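# Upright a toppled gift box and open its lid

## Task

A closed gift box is resting on one of its sides on the table. Turn it so it sits on its bottom, then open it so the lid is roughly upright or tipped back beyond upright. Concealed magnets keep the lid's flap closed, so it will resist opening at first.

## Robot and tools

Robot: two arms, left_arm and right_arm, each carrying the same five-finger right hand (the hands are not mirrored, so every hand axis and number means the same on both). Base poses in the scene frame: left_arm at (+0.033, +0.549, +0.123) m, right_arm at (-0.056, -0.744, +0.123) m, both turned only slightly about z. Scene frame: origin at table-top height midway between the nominal bases, +z up, +x out over the table, left_arm on the +y side. Arm names are not image sides.

Hand point: a spot 0.05 m in front of the palm and 0.15 m from the wrist flange along the fingers. Its +z runs along straight fingers, +y out of the palm, +x across the palm away from the thumb. Straight fingers reach 0.06-0.07 m past it. With the thumb swung in front of the palm, thumb and fingers can enclose roughly 0.035-0.065 m thick items, or a handle down to about 0.025 m. A wrist bracket on the little-finger side can strike things, and with a palm-down hand the wrist may sit up to about 0.13 m below the hand point and touch the table first.

One row = 28 numbers, each in [-1, 1], always for both arms: left dx, dy, dz, rx, ry, rz, then left thumb_turn, thumb_bend, index, middle, ring, little, force_limit, speed; then the same 14 for the right arm. The six pose numbers are an offset (not a pose) from that arm's Hand target as it stood when the action or move began, along that arm's own base axes; 1.0 equals 0.6 m or 180 degrees; rx, ry, rz form one rotation vector turning about the Hand target position. All rows of one action or one move list count from that same start, but the next call starts from the new Hand target, so repeating an offset moves further. All six zero re-requests the current Hand target. Hand motor numbers are absolute targets: -1 open (thumb beside palm, fingers straight), +1 closed (thumb opposite fingers, fingers curled). force_limit maps -1..+1 to about 0..10 N at the fingertip (0..15 N for the two thumb motors). speed rises from near zero at -1 to full at +0.48 and stays full above; for a soft grip close at -0.94 or slower. No number means 'unchanged': to keep a hand as is, resend the last eight numbers actually sent to it (before any were sent, use hand_measured plus hand_force_limit and hand_speed). The controller limits each commanded orientation to 32 degrees from the measured one per step.

Tools:
- execute_actions(actions, cameras): actions is a list of actions; each is up to 15 rows, one per 1/30 s step; a short table repeats its final row for the remaining steps. Images return only for an empty actions list or when cameras names them (["all"], [] or names).
- move(target, speed, blend, stop_force, zero, blocking, cameras): target is one row or up to 15 rows, offsets as above. Straight hand-point paths, all ending together, within 10 s. speed in m/s, 0.002-3.2, default 0.25 (turning up to twice that in rad/s); one value or one per target. blend in m rounds corners in a list; 0 stops at each. stop_force in N, 4-120, ends an arm's path when its wrist sensor feels that much push against the motion; unreliable while the hand turns, and leave it out when backing away from contact. zero (default true) re-zeros before the move. blocking=false returns after about 0.5 s while motion continues (not allowed with stop_force). Paths do not avoid obstacles or the other arm; keep paths away from an arm's own base. The result adds a 'move:' line: done, off_target, moving, held or fault, plus limits=paced (pose clipped) or limits=held (steps withheld).
- wait(seconds 0-10, cameras): lets time pass holding last commands.
- stop(cameras): brakes a running move.
- zoom_image(camera, region): camera is cam_high, cam_left_wrist or cam_right_wrist; region [x0, y0, x1, y1] in pixels from the top-left, at most 504 by 504, of the newest image.
- show_instructions(): shows the reference images.
- zero_wrist_force(arm): re-zeros that arm's wrist sensor.
- finished_scene(scene): ends the current scene, given by its number; irreversible.

Results: end_effector_position (m), end_effector_quat_wxyz and velocities in each arm's base frame; Hand target (the base for the next offsets; the hand often rests a bit short, so add the missing distance if needed); hand_measured, hand_stopped_by (moving, target, force, stalled, fault), hand_load_n (positive when the finger is pushed open; near 0 after a lost grip), in motor order; Wrist force and torque in the end effector's axes, plus the peak since the last report; joint positions and torques; motor temperatures. Cameras: cam_high 896x504 fixed, cam_left_wrist and cam_right_wrist 672x504 fisheye.

Avoid: a contact force near 150 N or joint torque at its limit (elbow 135, wrist joints 48.6 N m) stops that arm for 10 s; the arms are stiff, so aiming even slightly beyond a firm contact can trigger this. Move slowly near contact. Do not let the hands press or collide with each other, do not let the box drop, be flung or fall off the table, avoid slams and heavy finger loads. Motors reaching 85 °C brake the arm for 30-60 s; avoid long stretched holds or pushing at unreachable poses.

Each tool is called after "Call:" as name([rows], argument=value, ...), one row to a line, values as JSON.

Reference images:

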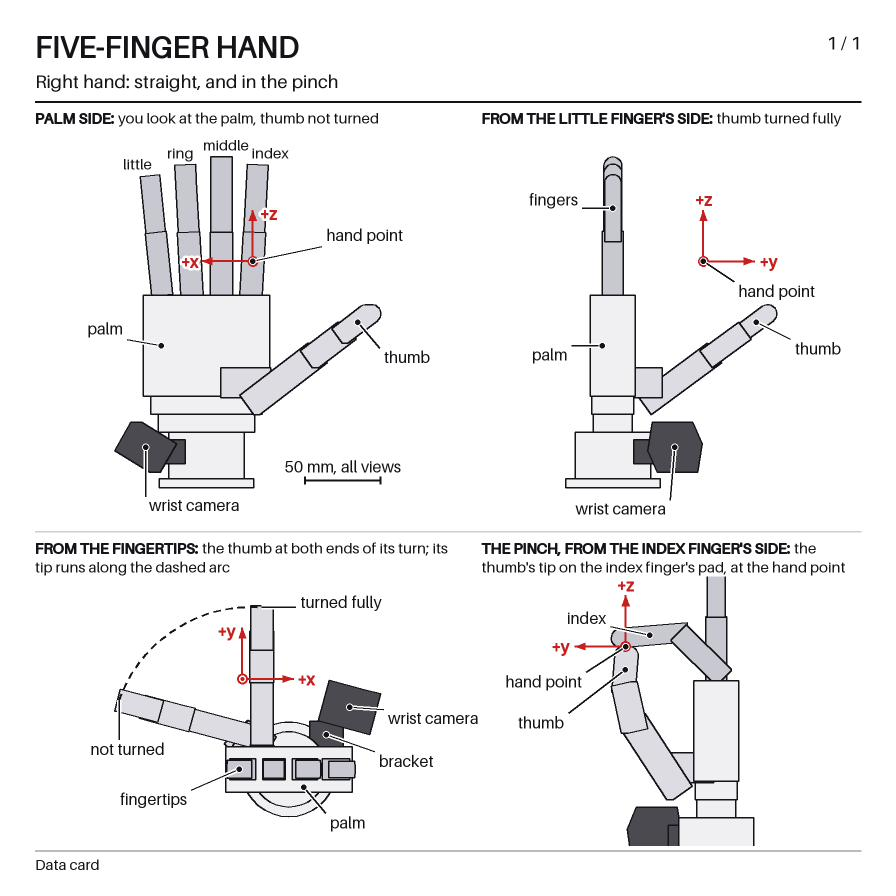

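## Session

Call:
execute_actions(actions=[])

Scene clock: 0.00 s.
left_arm: end_effector_position=(-0.1603, +0.4389, +0.5926) hand_measured=(-1.000, -1.000, -1.000, -1.000, -1.000, -1.000) hand_load_n=(+0.0, +0.0, +0.0, +0.5, +0.0, +0.0) hand_stopped_by=(target, target, target, target, target, target) hand_force_limit=0.00 hand_speed=-0.80 end_effector_quat_wxyz=(+0.011, +0.757, -0.652, +0.028) | right_arm: end_effector_position=(+0.1555, -0.5771, +0.5993) hand_measured=(-1.000, -1.000, -1.000, -1.000, -1.000, -1.000) hand_load_n=(+0.0, +0.0, +0.0, +0.0, +0.0, +0.0) hand_stopped_by=(target, target, target, target, target, target) hand_force_limit=0.00 hand_speed=-0.80 end_effector_quat_wxyz=(-0.003, +0.672, +0.737, -0.070)
Joint positions: left_arm=[1.404 -1.636 1.523 1.732 1.608 -1.885] | right_arm=[-1.677 -1.466 1.306 1.62 1.658 -1.774]
Joint velocities: within noise
Joint torques (N m): no reading
Motor temperatures (°C): left_arm=[35 26 31 38 35 36] | right_arm=[31 30 32 33 38 36]
Wrist force (N): no reading
Wrist torque (N m): no reading
Wrist force, peak (N): no reading
Hand target: left_arm -0.1603, +0.4389, +0.5926; +0.011, +0.757, -0.652, +0.028 | right_arm +0.1555, -0.5771, +0.5993; -0.003, +0.672, +0.737, -0.070

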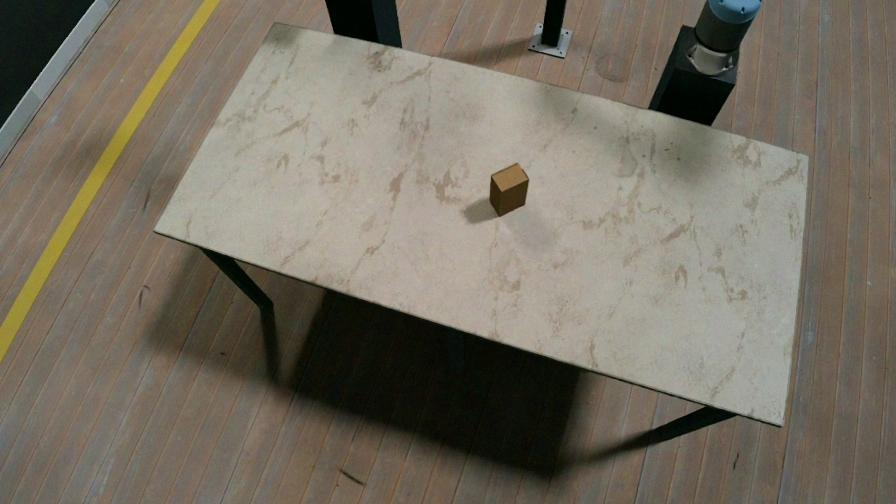

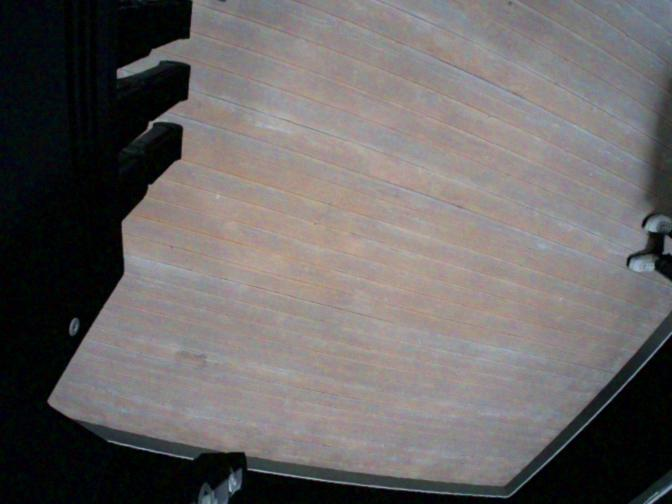

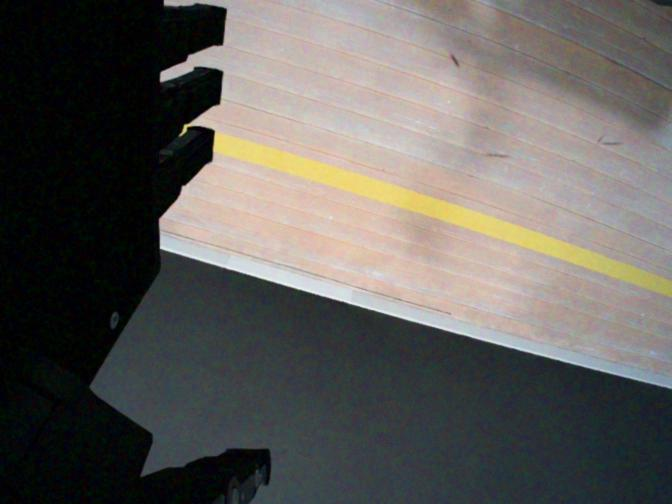

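Call:
zoom_image(camera="cam_high", region=[440, 130, 580, 250])

Scaled by 3.600 from the camera's 896x504 image, which has a finer 1280x720 frame.

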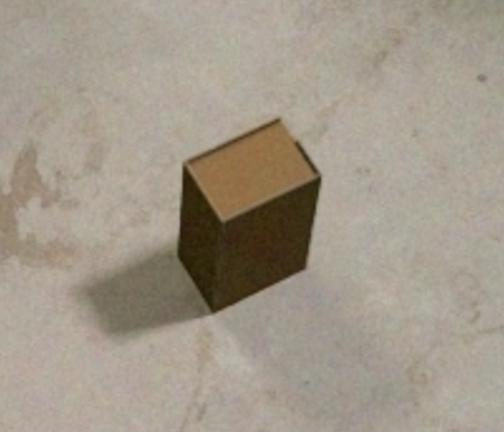

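Call:
zoom_image(camera="cam_high", region=[480, 150, 540, 225])

Call:
zoom_image(camera="cam_high", region=[480, 0, 896, 200])

Scaled by 6.720 from the camera's 896x504 image, which has a finer 1280x720 frame.

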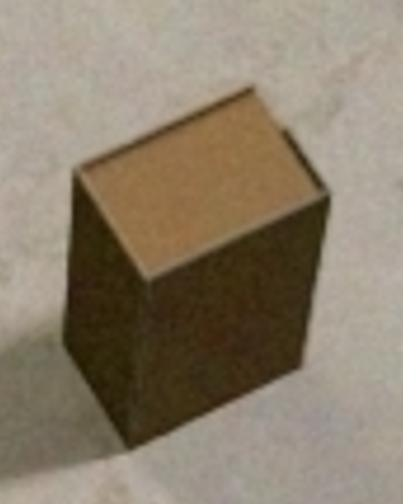

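Scaled by 1.212 from the camera's 896x504 image, which has a finer 1280x720 frame.

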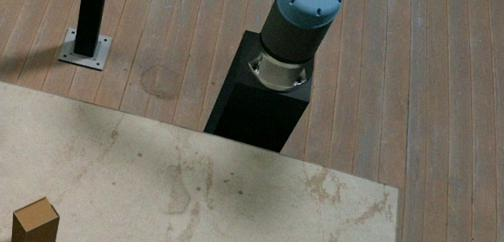

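Call:
move([
  [0.656,-0.0575,0,0,0,-0.278,-1,-1,-1,-1,-1,-1,0,-0.8,0.494,0.33,0,0,0,0.194,-1,-1,-1,-1,-1,-1,0,-0.8],
  [0.94,-0.342,0,0,0,-0.444,-1,-1,-1,-1,-1,-1,0,-0.8,0.65,0.632,0,0,0,0.305,-1,-1,-1,-1,-1,-1,0,-0.8],
], blend=[0.08,0], speed=0.6)

Scene clock: 80.77 s.
left_arm: end_effector_position=(+0.4036, +0.2337, +0.5926) hand_measured=(-1.000, -1.000, -1.000, -1.000, -1.000, -1.000) hand_load_n=(+0.0, +0.0, +0.0, +0.0, +0.0, +0.0) hand_stopped_by=(target, target, target, target, target, target) hand_force_limit=0.00 hand_speed=-0.80 end_effector_quat_wxyz=(-0.027, -0.162, +0.986, -0.015) | right_arm: end_effector_position=(+0.5454, -0.1980, +0.5993) hand_measured=(-1.000, -1.000, -1.000, -1.000, -1.000, -1.000) hand_load_n=(+0.0, +0.0, +0.0, +0.0, +0.0, +0.0) hand_stopped_by=(target, target, target, target, target, target) hand_force_limit=0.00 hand_speed=-0.80 end_effector_quat_wxyz=(+0.030, +0.257, +0.964, -0.064)
Joint positions: left_arm=[0.007 -1.637 1.524 1.732 1.608 -1.888] | right_arm=[-0.73 -1.496 1.34 1.616 1.657 -1.785]
Joint torques (N m): left_arm=[-14.11 -12.65 -44.13 7.09 -3.23 -2.18] | right_arm=[16.27 -23.91 -47.82 6.63 2.15 2.61]
Wrist force (N): left_arm=[0.0 -0.5 -0.3] | right_arm=[0.0 -0.3 0.3]
Wrist torque (N m): left_arm=[-0.06 0.02 0.08] | right_arm=[-0.03 0.00 -0.15]
Wrist force, peak (N): left_arm=[-1.3 -2.6 0.2] | right_arm=[0.2 1.9 0.3]
Hand target: left_arm +0.4037, +0.2337, +0.5926; -0.027, -0.161, +0.986, -0.015 | right_arm +0.5455, -0.1979, +0.5993; +0.030, +0.257, +0.964, -0.064
Off the commanded pose: left_arm 0.000 m, 0 deg | right_arm 0.000 m, 0 deg.
move: done

Call:
move([
  [0.094,-0.525,0,0,0,-0.222,-1,-1,-1,-1,-1,-1,0,-0.8,-0.016,0.655,0,0,0,0.222,-1,-1,-1,-1,-1,-1,0,-0.8],
  [-0.152,-0.968,0,0,0,-0.433,-1,-1,-1,-1,-1,-1,0,-0.8,-0.207,0.919,0,0,0,0.333,-1,-1,-1,-1,-1,-1,0,-0.8],
], blend=[0.08,0], speed=0.6, cameras=["all"])

Scene clock: 89.47 s.
left_arm: end_effector_position=(+0.3125, -0.3470, +0.5926) hand_measured=(-1.000, -1.000, -1.000, -1.000, -1.000, -1.000) hand_load_n=(+0.0, +0.0, +0.5, +0.0, +0.0, +0.0) hand_stopped_by=(target, target, target, target, target, target) hand_force_limit=0.00 hand_speed=-0.80 end_effector_quat_wxyz=(-0.030, +0.495, +0.868, +0.005) | right_arm: end_effector_position=(+0.4213, +0.3534, +0.5993) hand_measured=(-1.000, -1.000, -1.000, -1.000, -1.000, -1.000) hand_load_n=(+0.0, +0.0, +0.0, +0.0, +0.0, +0.0) hand_stopped_by=(target, target, target, target, target, target) hand_force_limit=0.00 hand_speed=-0.80 end_effector_quat_wxyz=(+0.058, -0.259, +0.963, -0.040)
Joint positions: left_arm=[-1.355 -1.636 1.523 1.732 1.608 -1.889] | right_arm=[0.291 -1.55 1.395 1.611 1.654 -1.809]
Joint torques (N m): left_arm=[-17.78 -8.8 -42.18 7.26 -3.23 2.41] | right_arm=[14.5 -18.64 -47.5 6.64 2.2 2.3]
Wrist force (N): left_arm=[-0.1 -0.1 0.3] | right_arm=[0.0 -0.1 0.5]
Wrist torque (N m): left_arm=[-0.04 0.01 -0.22] | right_arm=[0.00 0.00 -0.15]
Wrist force, peak (N): left_arm=[-1.3 -2.7 0.0] | right_arm=[-0.9 -2.0 0.5]
Hand target: left_arm +0.3125, -0.3471, +0.5926; -0.030, +0.495, +0.868, +0.005 | right_arm +0.4213, +0.3535, +0.5993; +0.058, -0.259, +0.963, -0.040
Off the commanded pose: left_arm 0.000 m, 0 deg | right_arm 0.000 m, 0 deg.
move: done

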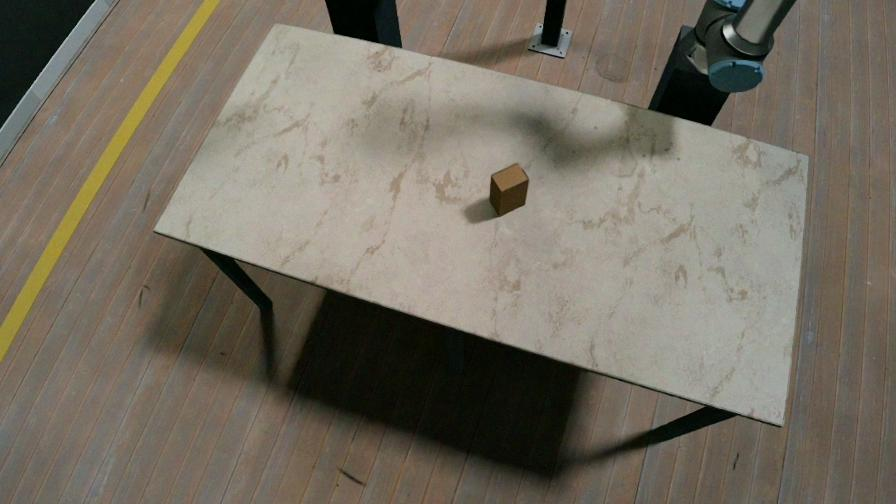

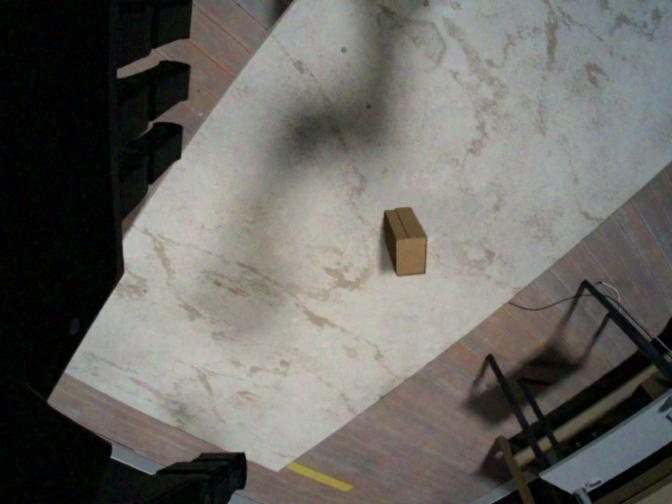

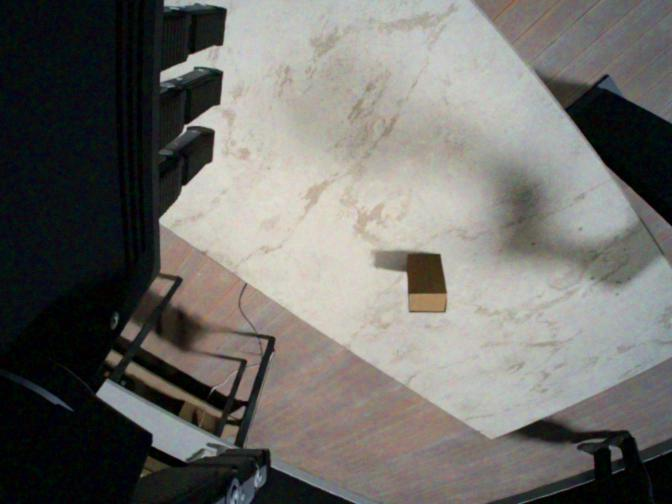

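Call:
zoom_image(camera="cam_left_wrist", region=[340, 180, 480, 300])

Call:
zoom_image(camera="cam_right_wrist", region=[360, 220, 500, 340])

Scaled by 3.600 from the camera's 672x504 image, which has a finer 960x720 frame.

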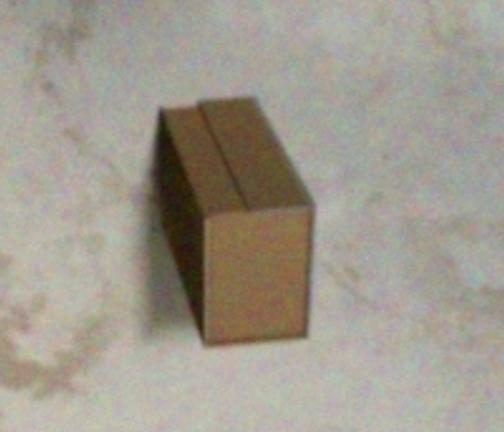

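Scaled by 3.600 from the camera's 672x504 image, which has a finer 960x720 frame.

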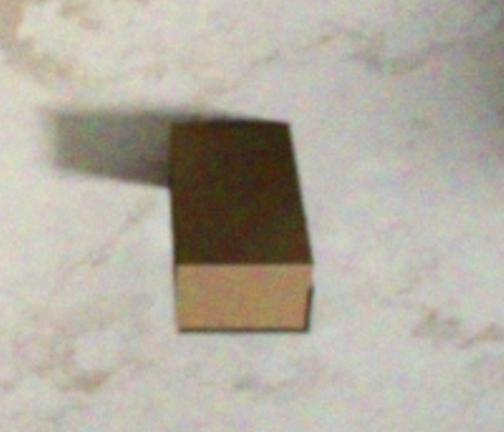

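Call:
move(target=[0.480,0.077,-0.610,-0.0087,-0.0175,0.1412,-1,-1,-1,-1,-1,-1,0,-0.8,0.167,0.530,-0.583,-0.0400,-0.2531,0.6058,-1,-1,-1,-1,-1,-1,0,-0.8], speed=0.5, cameras=["all"])

Scene clock: 272.00 s.
left_arm: end_effector_position=(+0.6005, -0.3009, +0.2266) hand_measured=(-1.000, -1.000, -1.000, -1.000, -1.000, -1.000) hand_load_n=(+0.0, +0.0, +0.0, +0.5, +0.0, +0.0) hand_stopped_by=(target, target, target, target, target, target) hand_force_limit=0.00 hand_speed=-0.80 end_effector_quat_wxyz=(+0.000, +0.292, +0.956, +0.000) | right_arm: end_effector_position=(+0.5215, +0.6715, +0.2495) hand_measured=(-1.000, -1.000, -1.000, -1.000, -1.000, -1.000) hand_load_n=(+0.0, -0.5, +0.0, +0.0, +0.0, +0.0) hand_stopped_by=(target, target, target, target, target, target) hand_force_limit=0.00 hand_speed=-0.80 end_effector_quat_wxyz=(-0.366, +0.884, -0.267, +0.111)
Joint positions: left_arm=[-0.83 -1.201 1.67 1.102 1.57 -1.809] | right_arm=[0.603 -1.181 1.51 0.494 1.305 -3.418]
Joint torques (N m): left_arm=[16.16 -47.27 -39.1 1.94 -3.18 -2.04] | right_arm=[13.34 -50.3 -48.38 0.04 -2.47 -2.02]
Wrist force (N): left_arm=[0.0 0.1 0.0] | right_arm=[0.6 0.2 0.2]
Wrist torque (N m): left_arm=[0.02 0.01 0.12] | right_arm=[0.14 -0.20 0.02]
Wrist force, peak (N): left_arm=[-0.1 -0.5 -1.8] | right_arm=[0.3 0.1 1.4]
Hand target: left_arm +0.6005, -0.3009, +0.2266; +0.000, +0.292, +0.956, +0.000 | right_arm +0.5215, +0.6715, +0.2495; -0.366, +0.884, -0.267, +0.111
Off the commanded pose: left_arm 0.000 m, 0 deg | right_arm 0.000 m, 0 deg.
move: done

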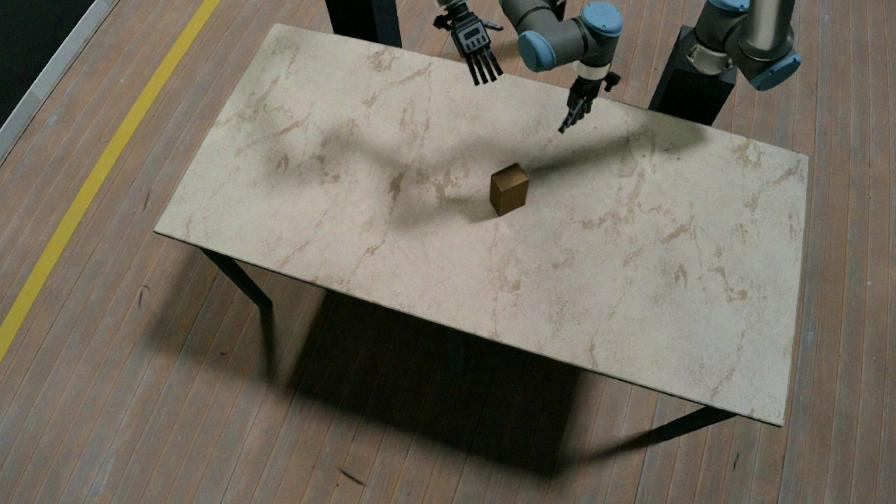

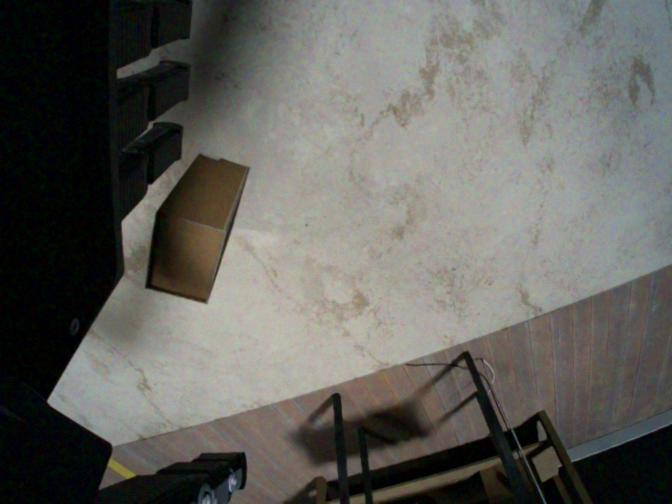

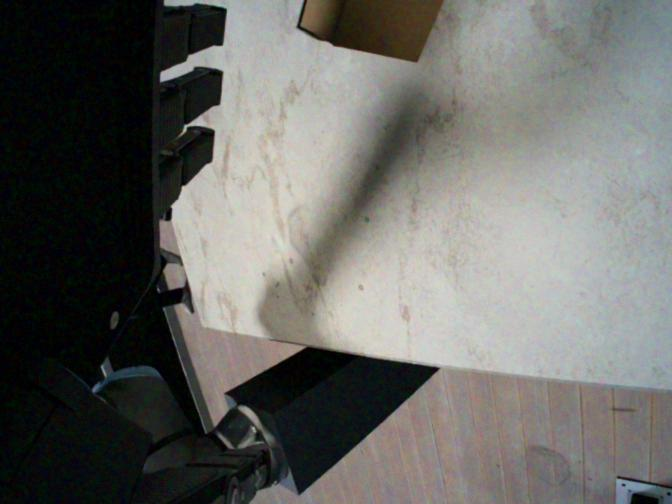

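Call:
zoom_image(camera="cam_left_wrist", region=[110, 130, 290, 320])

Call:
zoom_image(camera="cam_right_wrist", region=[280, 0, 460, 100])

Call:
zoom_image(camera="cam_high", region=[420, 40, 640, 230])

Scaled by 2.653 from the camera's 672x504 image, which has a finer 960x720 frame.

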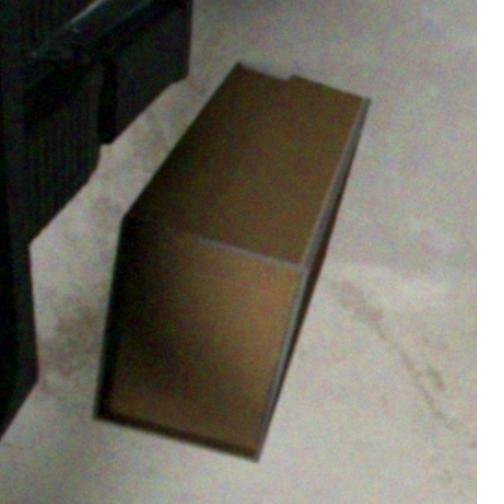

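Scaled by 2.800 from the camera's 672x504 image, which has a finer 960x720 frame.

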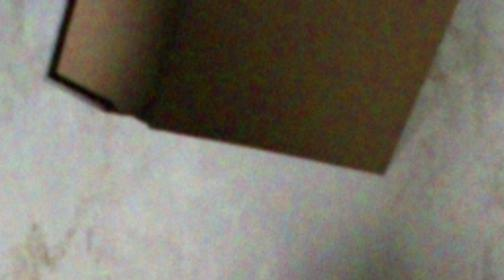

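Scaled by 2.291 from the camera's 896x504 image, which has a finer 1280x720 frame.

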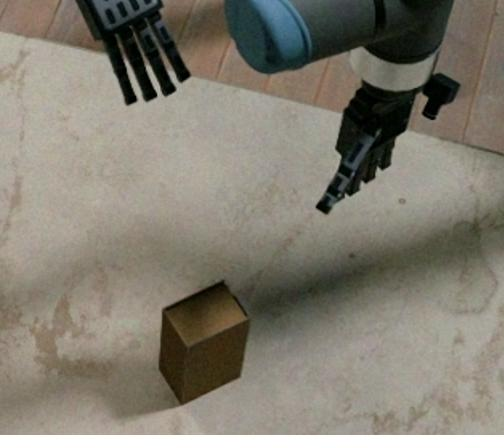

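Call:
move([
  [0.317,-0.103,0,0,0,-0.0167,-1,-1,-1,-1,-1,-1,0,-0.8,0.0605,-0.0753,-0.424,0,0,0,-1,-1,-1,-1,-1,-1,0,-0.8],
  [0.317,-0.103,-0.248,0,0,-0.0167,-1,-1,-1,-1,-1,-1,0,-0.8,0.0605,-0.0753,-0.424,0,0,0,-1,-1,-1,-1,-1,-1,0,-0.8],
], speed=0.25, blend=[0.02,0], cameras=["all"])

Call:
zoom_image(camera="cam_high", region=[440, 90, 640, 230])

Scene clock: 337.70 s.
left_arm: end_effector_position=(+0.7907, -0.3628, +0.0779) hand_measured=(-1.000, -1.000, -1.000, -1.000, -1.000, -1.000) hand_load_n=(+0.0, +0.0, +0.0, +0.0, +0.0, +0.0) hand_stopped_by=(target, target, target, target, target, target) hand_force_limit=0.00 hand_speed=-0.80 end_effector_quat_wxyz=(+0.000, +0.317, +0.949, +0.000) | right_arm: end_effector_position=(+0.5578, +0.6263, -0.0049) hand_measured=(-1.000, -1.000, -1.000, -1.000, -1.000, -1.000) hand_load_n=(-0.5, +0.0, +0.0, -0.5, +0.0, +0.0) hand_stopped_by=(target, target, target, target, target, target) hand_force_limit=0.00 hand_speed=-0.80 end_effector_quat_wxyz=(-0.366, +0.884, -0.267, +0.111)
Joint positions: left_arm=[-0.705 -0.797 1.296 1.071 1.57 -1.631] | right_arm=[0.519 -0.978 1.71 0.109 1.248 -3.483]
Joint torques (N m): left_arm=[16.19 -80.9 -24.49 2.1 -2.78 2.49] | right_arm=[-13.08 -55.63 -16.06 0.14 -2.68 -1.66]
Wrist force (N): left_arm=[-0.2 -0.4 -0.3] | right_arm=[0.1 -0.4 -0.4]
Wrist torque (N m): left_arm=[-0.02 0.05 -0.23] | right_arm=[0.04 -0.10 0.00]
Wrist force, peak (N): left_arm=[-1.6 0.7 -1.4] | right_arm=[-0.7 -1.3 -1.2]
Hand target: left_arm +0.7907, -0.3627, +0.0778; +0.000, +0.317, +0.949, +0.000 | right_arm +0.5578, +0.6263, -0.0049; -0.366, +0.884, -0.267, +0.111
Off the commanded pose: left_arm 0.000 m, 0 deg | right_arm 0.000 m, 0 deg.
move: done

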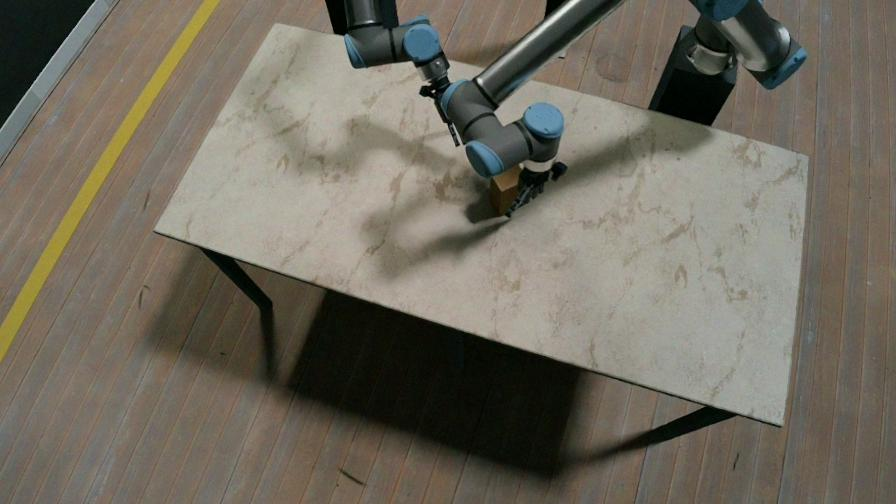

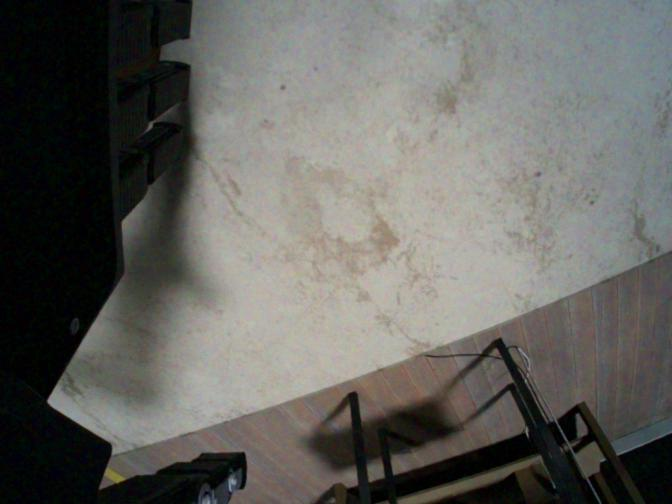

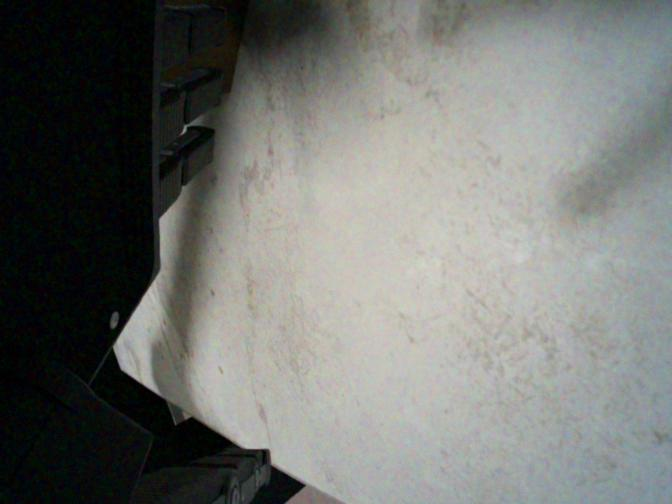

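Scaled by 2.520 from the camera's 896x504 image, which has a finer 1280x720 frame.

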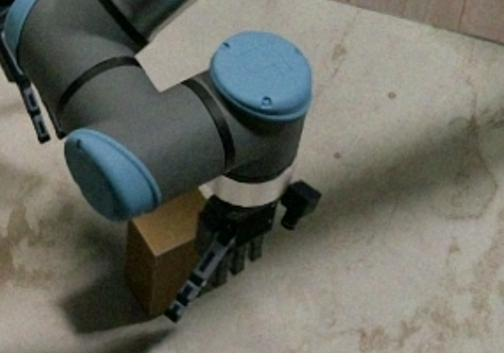

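Call:
zoom_image(camera="cam_right_wrist", region=[150, 0, 330, 180])

Call:
zoom_image(camera="cam_left_wrist", region=[60, 0, 240, 240])

Scaled by 2.800 from the camera's 672x504 image, which has a finer 960x720 frame.

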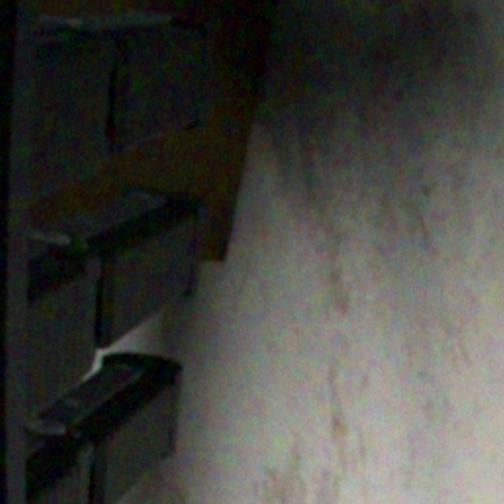

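Scaled by 2.100 from the camera's 672x504 image, which has a finer 960x720 frame.

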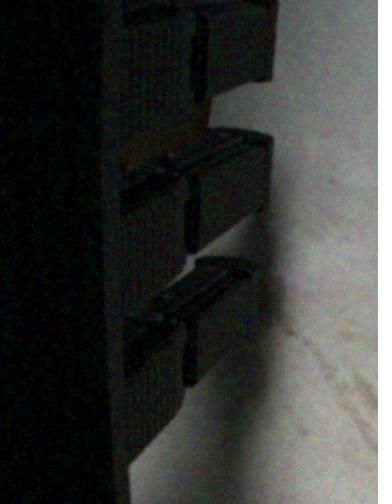

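Call:
move(target=[0,0,0,0,0,0,-1,-1,-1,-1,-1,-1,0,-0.8,0.0608,0.0917,0,0,0,0,-1,-1,-1,-1,-1,-1,0,-0.8], speed=0.12, cameras=["cam_right_wrist"])

Call:
zoom_image(camera="cam_right_wrist", region=[150, 0, 330, 180])

Scene clock: 367.70 s.
left_arm: end_effector_position=(+0.7907, -0.3627, +0.0778) hand_measured=(-1.000, -1.000, -1.000, -1.000, -1.000, -1.000) hand_load_n=(+0.0, -0.5, +0.0, +0.0, +0.0, +0.0) hand_stopped_by=(target, target, target, target, target, target) hand_force_limit=0.00 hand_speed=-0.80 end_effector_quat_wxyz=(+0.000, +0.317, +0.949, +0.000) | right_arm: end_effector_position=(+0.5942, +0.6813, -0.0049) hand_measured=(-1.000, -1.000, -1.000, -1.000, -1.000, -1.000) hand_load_n=(+0.0, +0.0, +0.0, +0.0, +0.0, +0.0) hand_stopped_by=(target, target, target, target, target, target) hand_force_limit=0.00 hand_speed=-0.80 end_effector_quat_wxyz=(-0.366, +0.884, -0.267, +0.111)
Joint positions: left_arm=[-0.705 -0.797 1.296 1.071 1.57 -1.631] | right_arm=[0.559 -0.896 1.559 0.169 1.275 -3.452]
Joint torques (N m): left_arm=[16.82 -75.8 -24.58 1.97 -3.24 2.29] | right_arm=[14.61 -64.68 -41.44 4.5 1.87 2.08]
Wrist force (N): left_arm=[-0.6 -0.3 -0.4] | right_arm=[0.4 -0.2 0.1]
Wrist torque (N m): left_arm=[0.00 0.11 -0.25] | right_arm=[0.06 -0.19 -0.20]
Wrist force, peak (N): left_arm=[-0.8 -0.6 0.0] | right_arm=[-0.1 1.0 -1.4]
Hand target: left_arm +0.7907, -0.3627, +0.0778; +0.000, +0.317, +0.949, +0.000 | right_arm +0.5943, +0.6813, -0.0049; -0.366, +0.884, -0.267, +0.111
Off the commanded pose: left_arm 0.000 m, 0 deg | right_arm 0.000 m, 0 deg.
move: done
Images, in order (width x height): cam_right_wrist 672x504.

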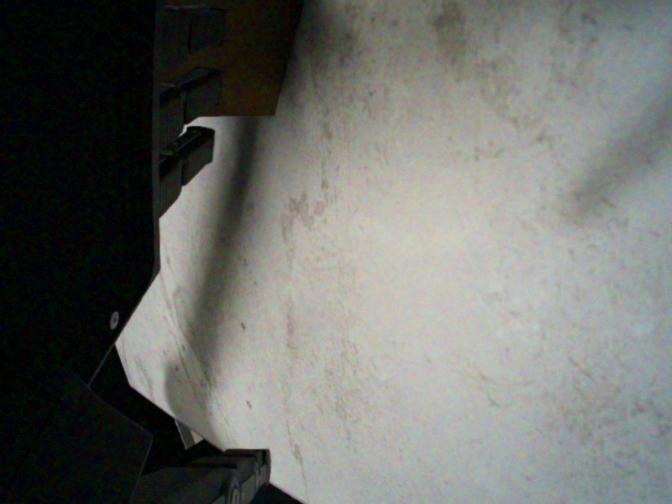

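Scaled by 2.800 from the camera's 672x504 image, which has a finer 960x720 frame.

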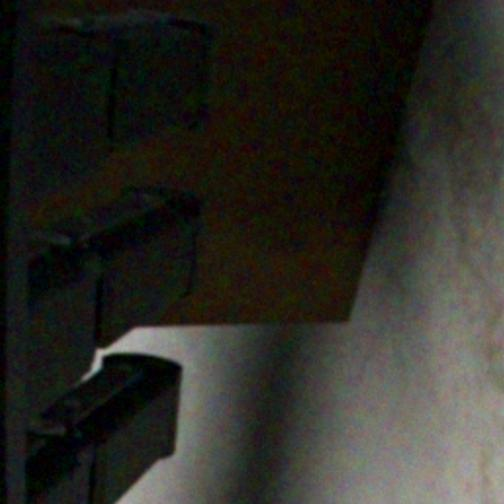

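Call:
move(target=[-0.0953,-0.1265,0,0,0,0,-1,-1,-1,-1,-1,-1,0,-0.8,0,0,0,0,0,0,-1,-1,-1,-1,-1,-1,0,-0.8], speed=0.06, stop_force=6, cameras=["all"])

Call:
zoom_image(camera="cam_high", region=[440, 90, 640, 230])

Scene clock: 386.27 s.
left_arm: end_effector_position=(+0.7503, -0.4163, +0.0777) hand_measured=(-1.000, -1.000, -1.000, -1.000, -1.000, -1.000) hand_load_n=(+0.0, +0.0, +0.0, +0.0, +0.0, +0.0) hand_stopped_by=(target, target, target, target, target, target) hand_force_limit=0.00 hand_speed=-0.80 end_effector_quat_wxyz=(+0.000, +0.317, +0.948, +0.000) | right_arm: end_effector_position=(+0.5943, +0.6813, -0.0049) hand_measured=(-1.000, -1.000, -1.000, -1.000, -1.000, -1.000) hand_load_n=(-0.5, +0.0, +0.0, +0.0, +0.0, +0.0) hand_stopped_by=(target, target, target, target, target, target) hand_force_limit=0.00 hand_speed=-0.80 end_effector_quat_wxyz=(-0.366, +0.884, -0.267, +0.111)
Joint positions: left_arm=[-0.788 -0.808 1.317 1.062 1.57 -1.714] | right_arm=[0.559 -0.896 1.559 0.169 1.275 -3.452]
Joint torques (N m): left_arm=[15.68 -76.52 -38.3 7.03 -0.07 2.27] | right_arm=[14.47 -61.49 -41.97 3.99 1.59 2.24]
Wrist force (N): left_arm=[-0.6 0.2 -0.3] | right_arm=[0.3 -0.4 -0.2]
Wrist torque (N m): left_arm=[0.03 0.12 -0.24] | right_arm=[0.05 -0.15 -0.21]
Wrist force, peak (N): left_arm=[-0.5 -2.1 0.0] | right_arm=[0.6 -0.6 -0.4]
Hand target: left_arm +0.7503, -0.4163, +0.0777; +0.000, +0.317, +0.948, +0.000 (not the last commanded pose) | right_arm +0.5943, +0.6813, -0.0049; -0.366, +0.884, -0.267, +0.111
Off the commanded pose: left_arm 0.028 m, 0 deg | right_arm 0.000 m, 0 deg.
move: held (left_arm; a check stopped the path); limits=held
pose unreachable (left arm): on one or more control steps of this call, first in action 0 (counted from 0), this arm could not follow its commanded pose, so it was not sent that pose on those steps. It may still have moved: this result reports where it is.
cause: moving toward the commanded pose would bring a part of the arm too close to another arm (a part of this arm just beyond joint 3 (elbow) and a part of the right arm just beyond its joint 4 (wrist 1), 14 mm apart when this arm was first held).

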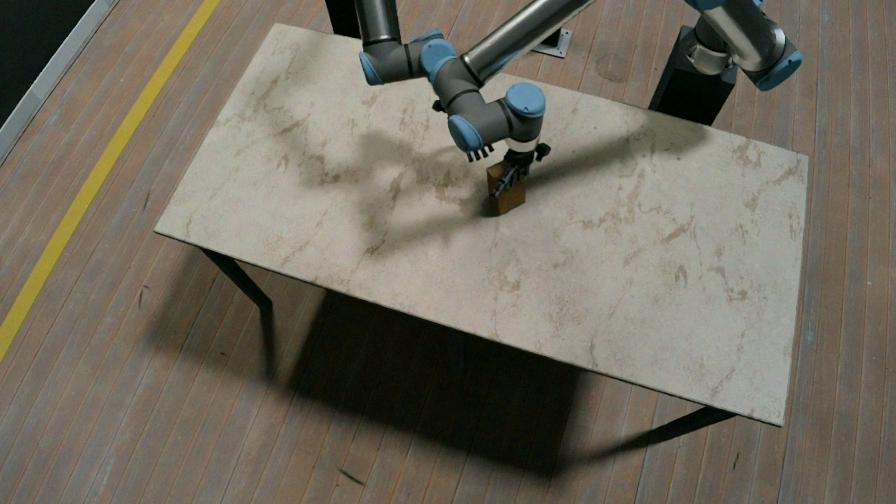

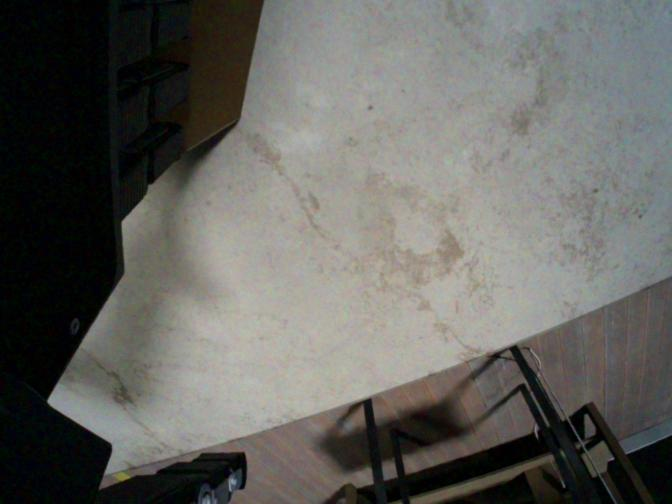

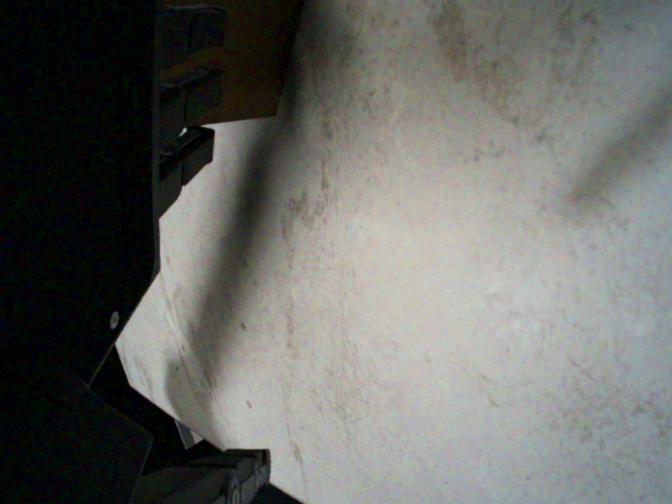

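Scaled by 2.520 from the camera's 896x504 image, which has a finer 1280x720 frame.

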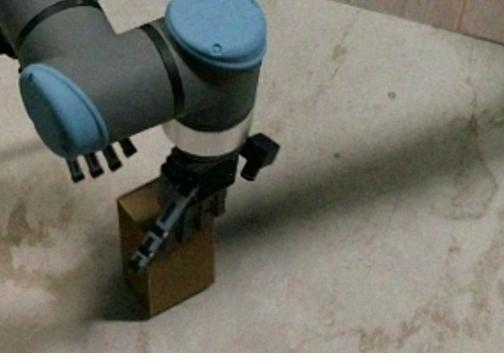

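Call:
move([
  [0,0,0.03,0,0,0,-1,-1,-1,-1,-1,-1,0,-0.8,0,0,0,0,0,0,-1,-1,-1,-1,-1,-1,0,-0.8],
  [-0.0351,-0.0466,0.03,0,0,0,-1,-1,-1,-1,-1,-1,0,-0.8,0,0,0,0,0,0,-1,-1,-1,-1,-1,-1,0,-0.8],
], speed=0.06, stop_force=6, cameras=["all"])

Call:
zoom_image(camera="cam_high", region=[440, 90, 640, 230])

Scene clock: 412.83 s.
left_arm: end_effector_position=(+0.7452, -0.4233, +0.0956) hand_measured=(-1.000, -1.000, -1.000, -1.000, -1.000, -1.000) hand_load_n=(+0.0, +0.0, +0.0, +0.0, +0.0, +0.0) hand_stopped_by=(target, target, target, target, target, target) hand_force_limit=0.00 hand_speed=-0.80 end_effector_quat_wxyz=(+0.000, +0.317, +0.949, +0.000) | right_arm: end_effector_position=(+0.5943, +0.6813, -0.0049) hand_measured=(-1.000, -1.000, -1.000, -1.000, -1.000, -1.000) hand_load_n=(+0.0, +0.0, +0.0, +0.0, +0.5, +0.0) hand_stopped_by=(target, target, target, target, target, target) hand_force_limit=0.00 hand_speed=-0.80 end_effector_quat_wxyz=(-0.366, +0.884, -0.267, +0.111)
Joint positions: left_arm=[-0.799 -0.823 1.31 1.085 1.57 -1.725] | right_arm=[0.559 -0.896 1.559 0.169 1.275 -3.452]
Joint torques (N m): left_arm=[16.43 -75.04 -38.66 5.2 -1.99 2.44] | right_arm=[12.45 -63.37 -41.25 4.26 1.63 1.95]
Wrist force (N): left_arm=[-0.4 -0.3 -0.2] | right_arm=[0.4 -0.2 -0.3]
Wrist torque (N m): left_arm=[-0.04 0.09 -0.23] | right_arm=[0.08 -0.17 -0.20]
Wrist force, peak (N): left_arm=[-0.4 -3.2 0.0] | right_arm=[0.4 -0.1 -1.2]
Hand target: left_arm +0.7452, -0.4233, +0.0956; +0.000, +0.317, +0.949, +0.000 (not the last commanded pose) | right_arm +0.5943, +0.6813, -0.0049; -0.366, +0.884, -0.267, +0.111
Off the commanded pose: left_arm 0.026 m, 0 deg | right_arm 0.000 m, 0 deg.
move: held (left_arm; a check stopped the path); path passed 1 of 2 targets; limits=held
pose unreachable (left arm): on one or more control steps of this call, first in action 0 (counted from 0), this arm could not follow its commanded pose, so it was not sent that pose on those steps. It may still have moved: this result reports where it is.
cause: moving toward the commanded pose would bring a part of the arm too close to another arm (a part of this arm just beyond joint 3 (elbow) and a part of the right arm just beyond its joint 4 (wrist 1), at the place that arm is still heading or pushing toward).

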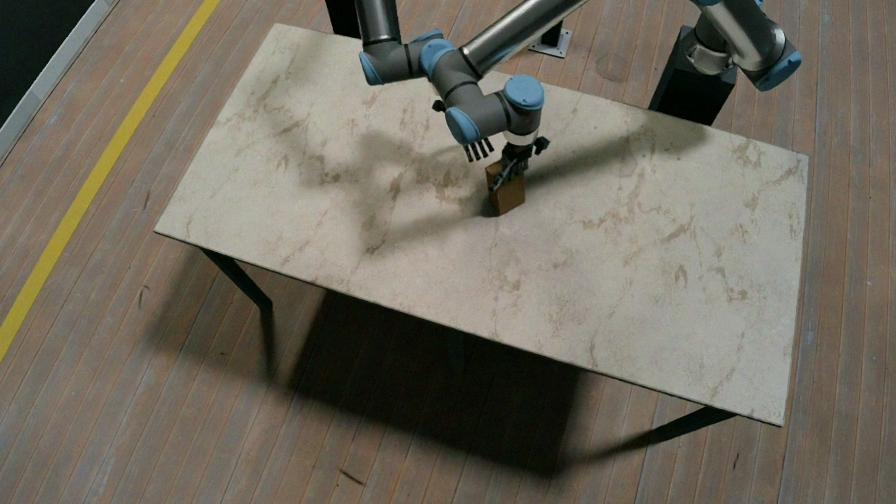

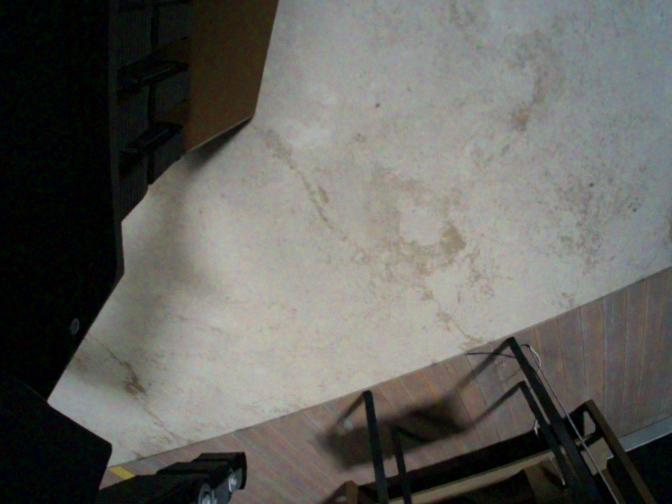

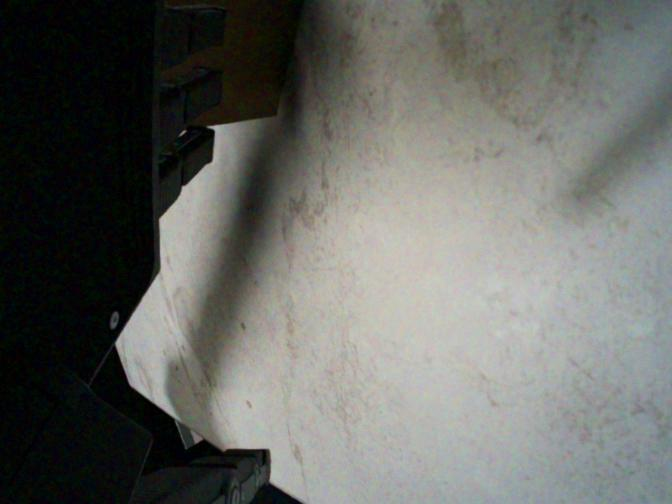

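Scaled by 2.520 from the camera's 896x504 image, which has a finer 1280x720 frame.

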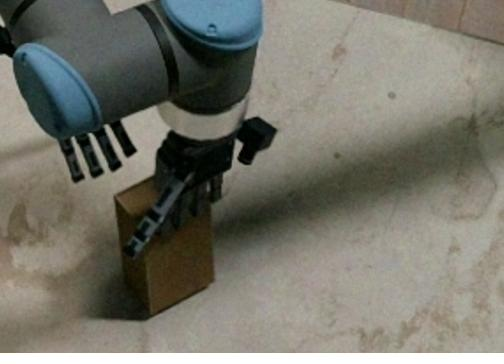

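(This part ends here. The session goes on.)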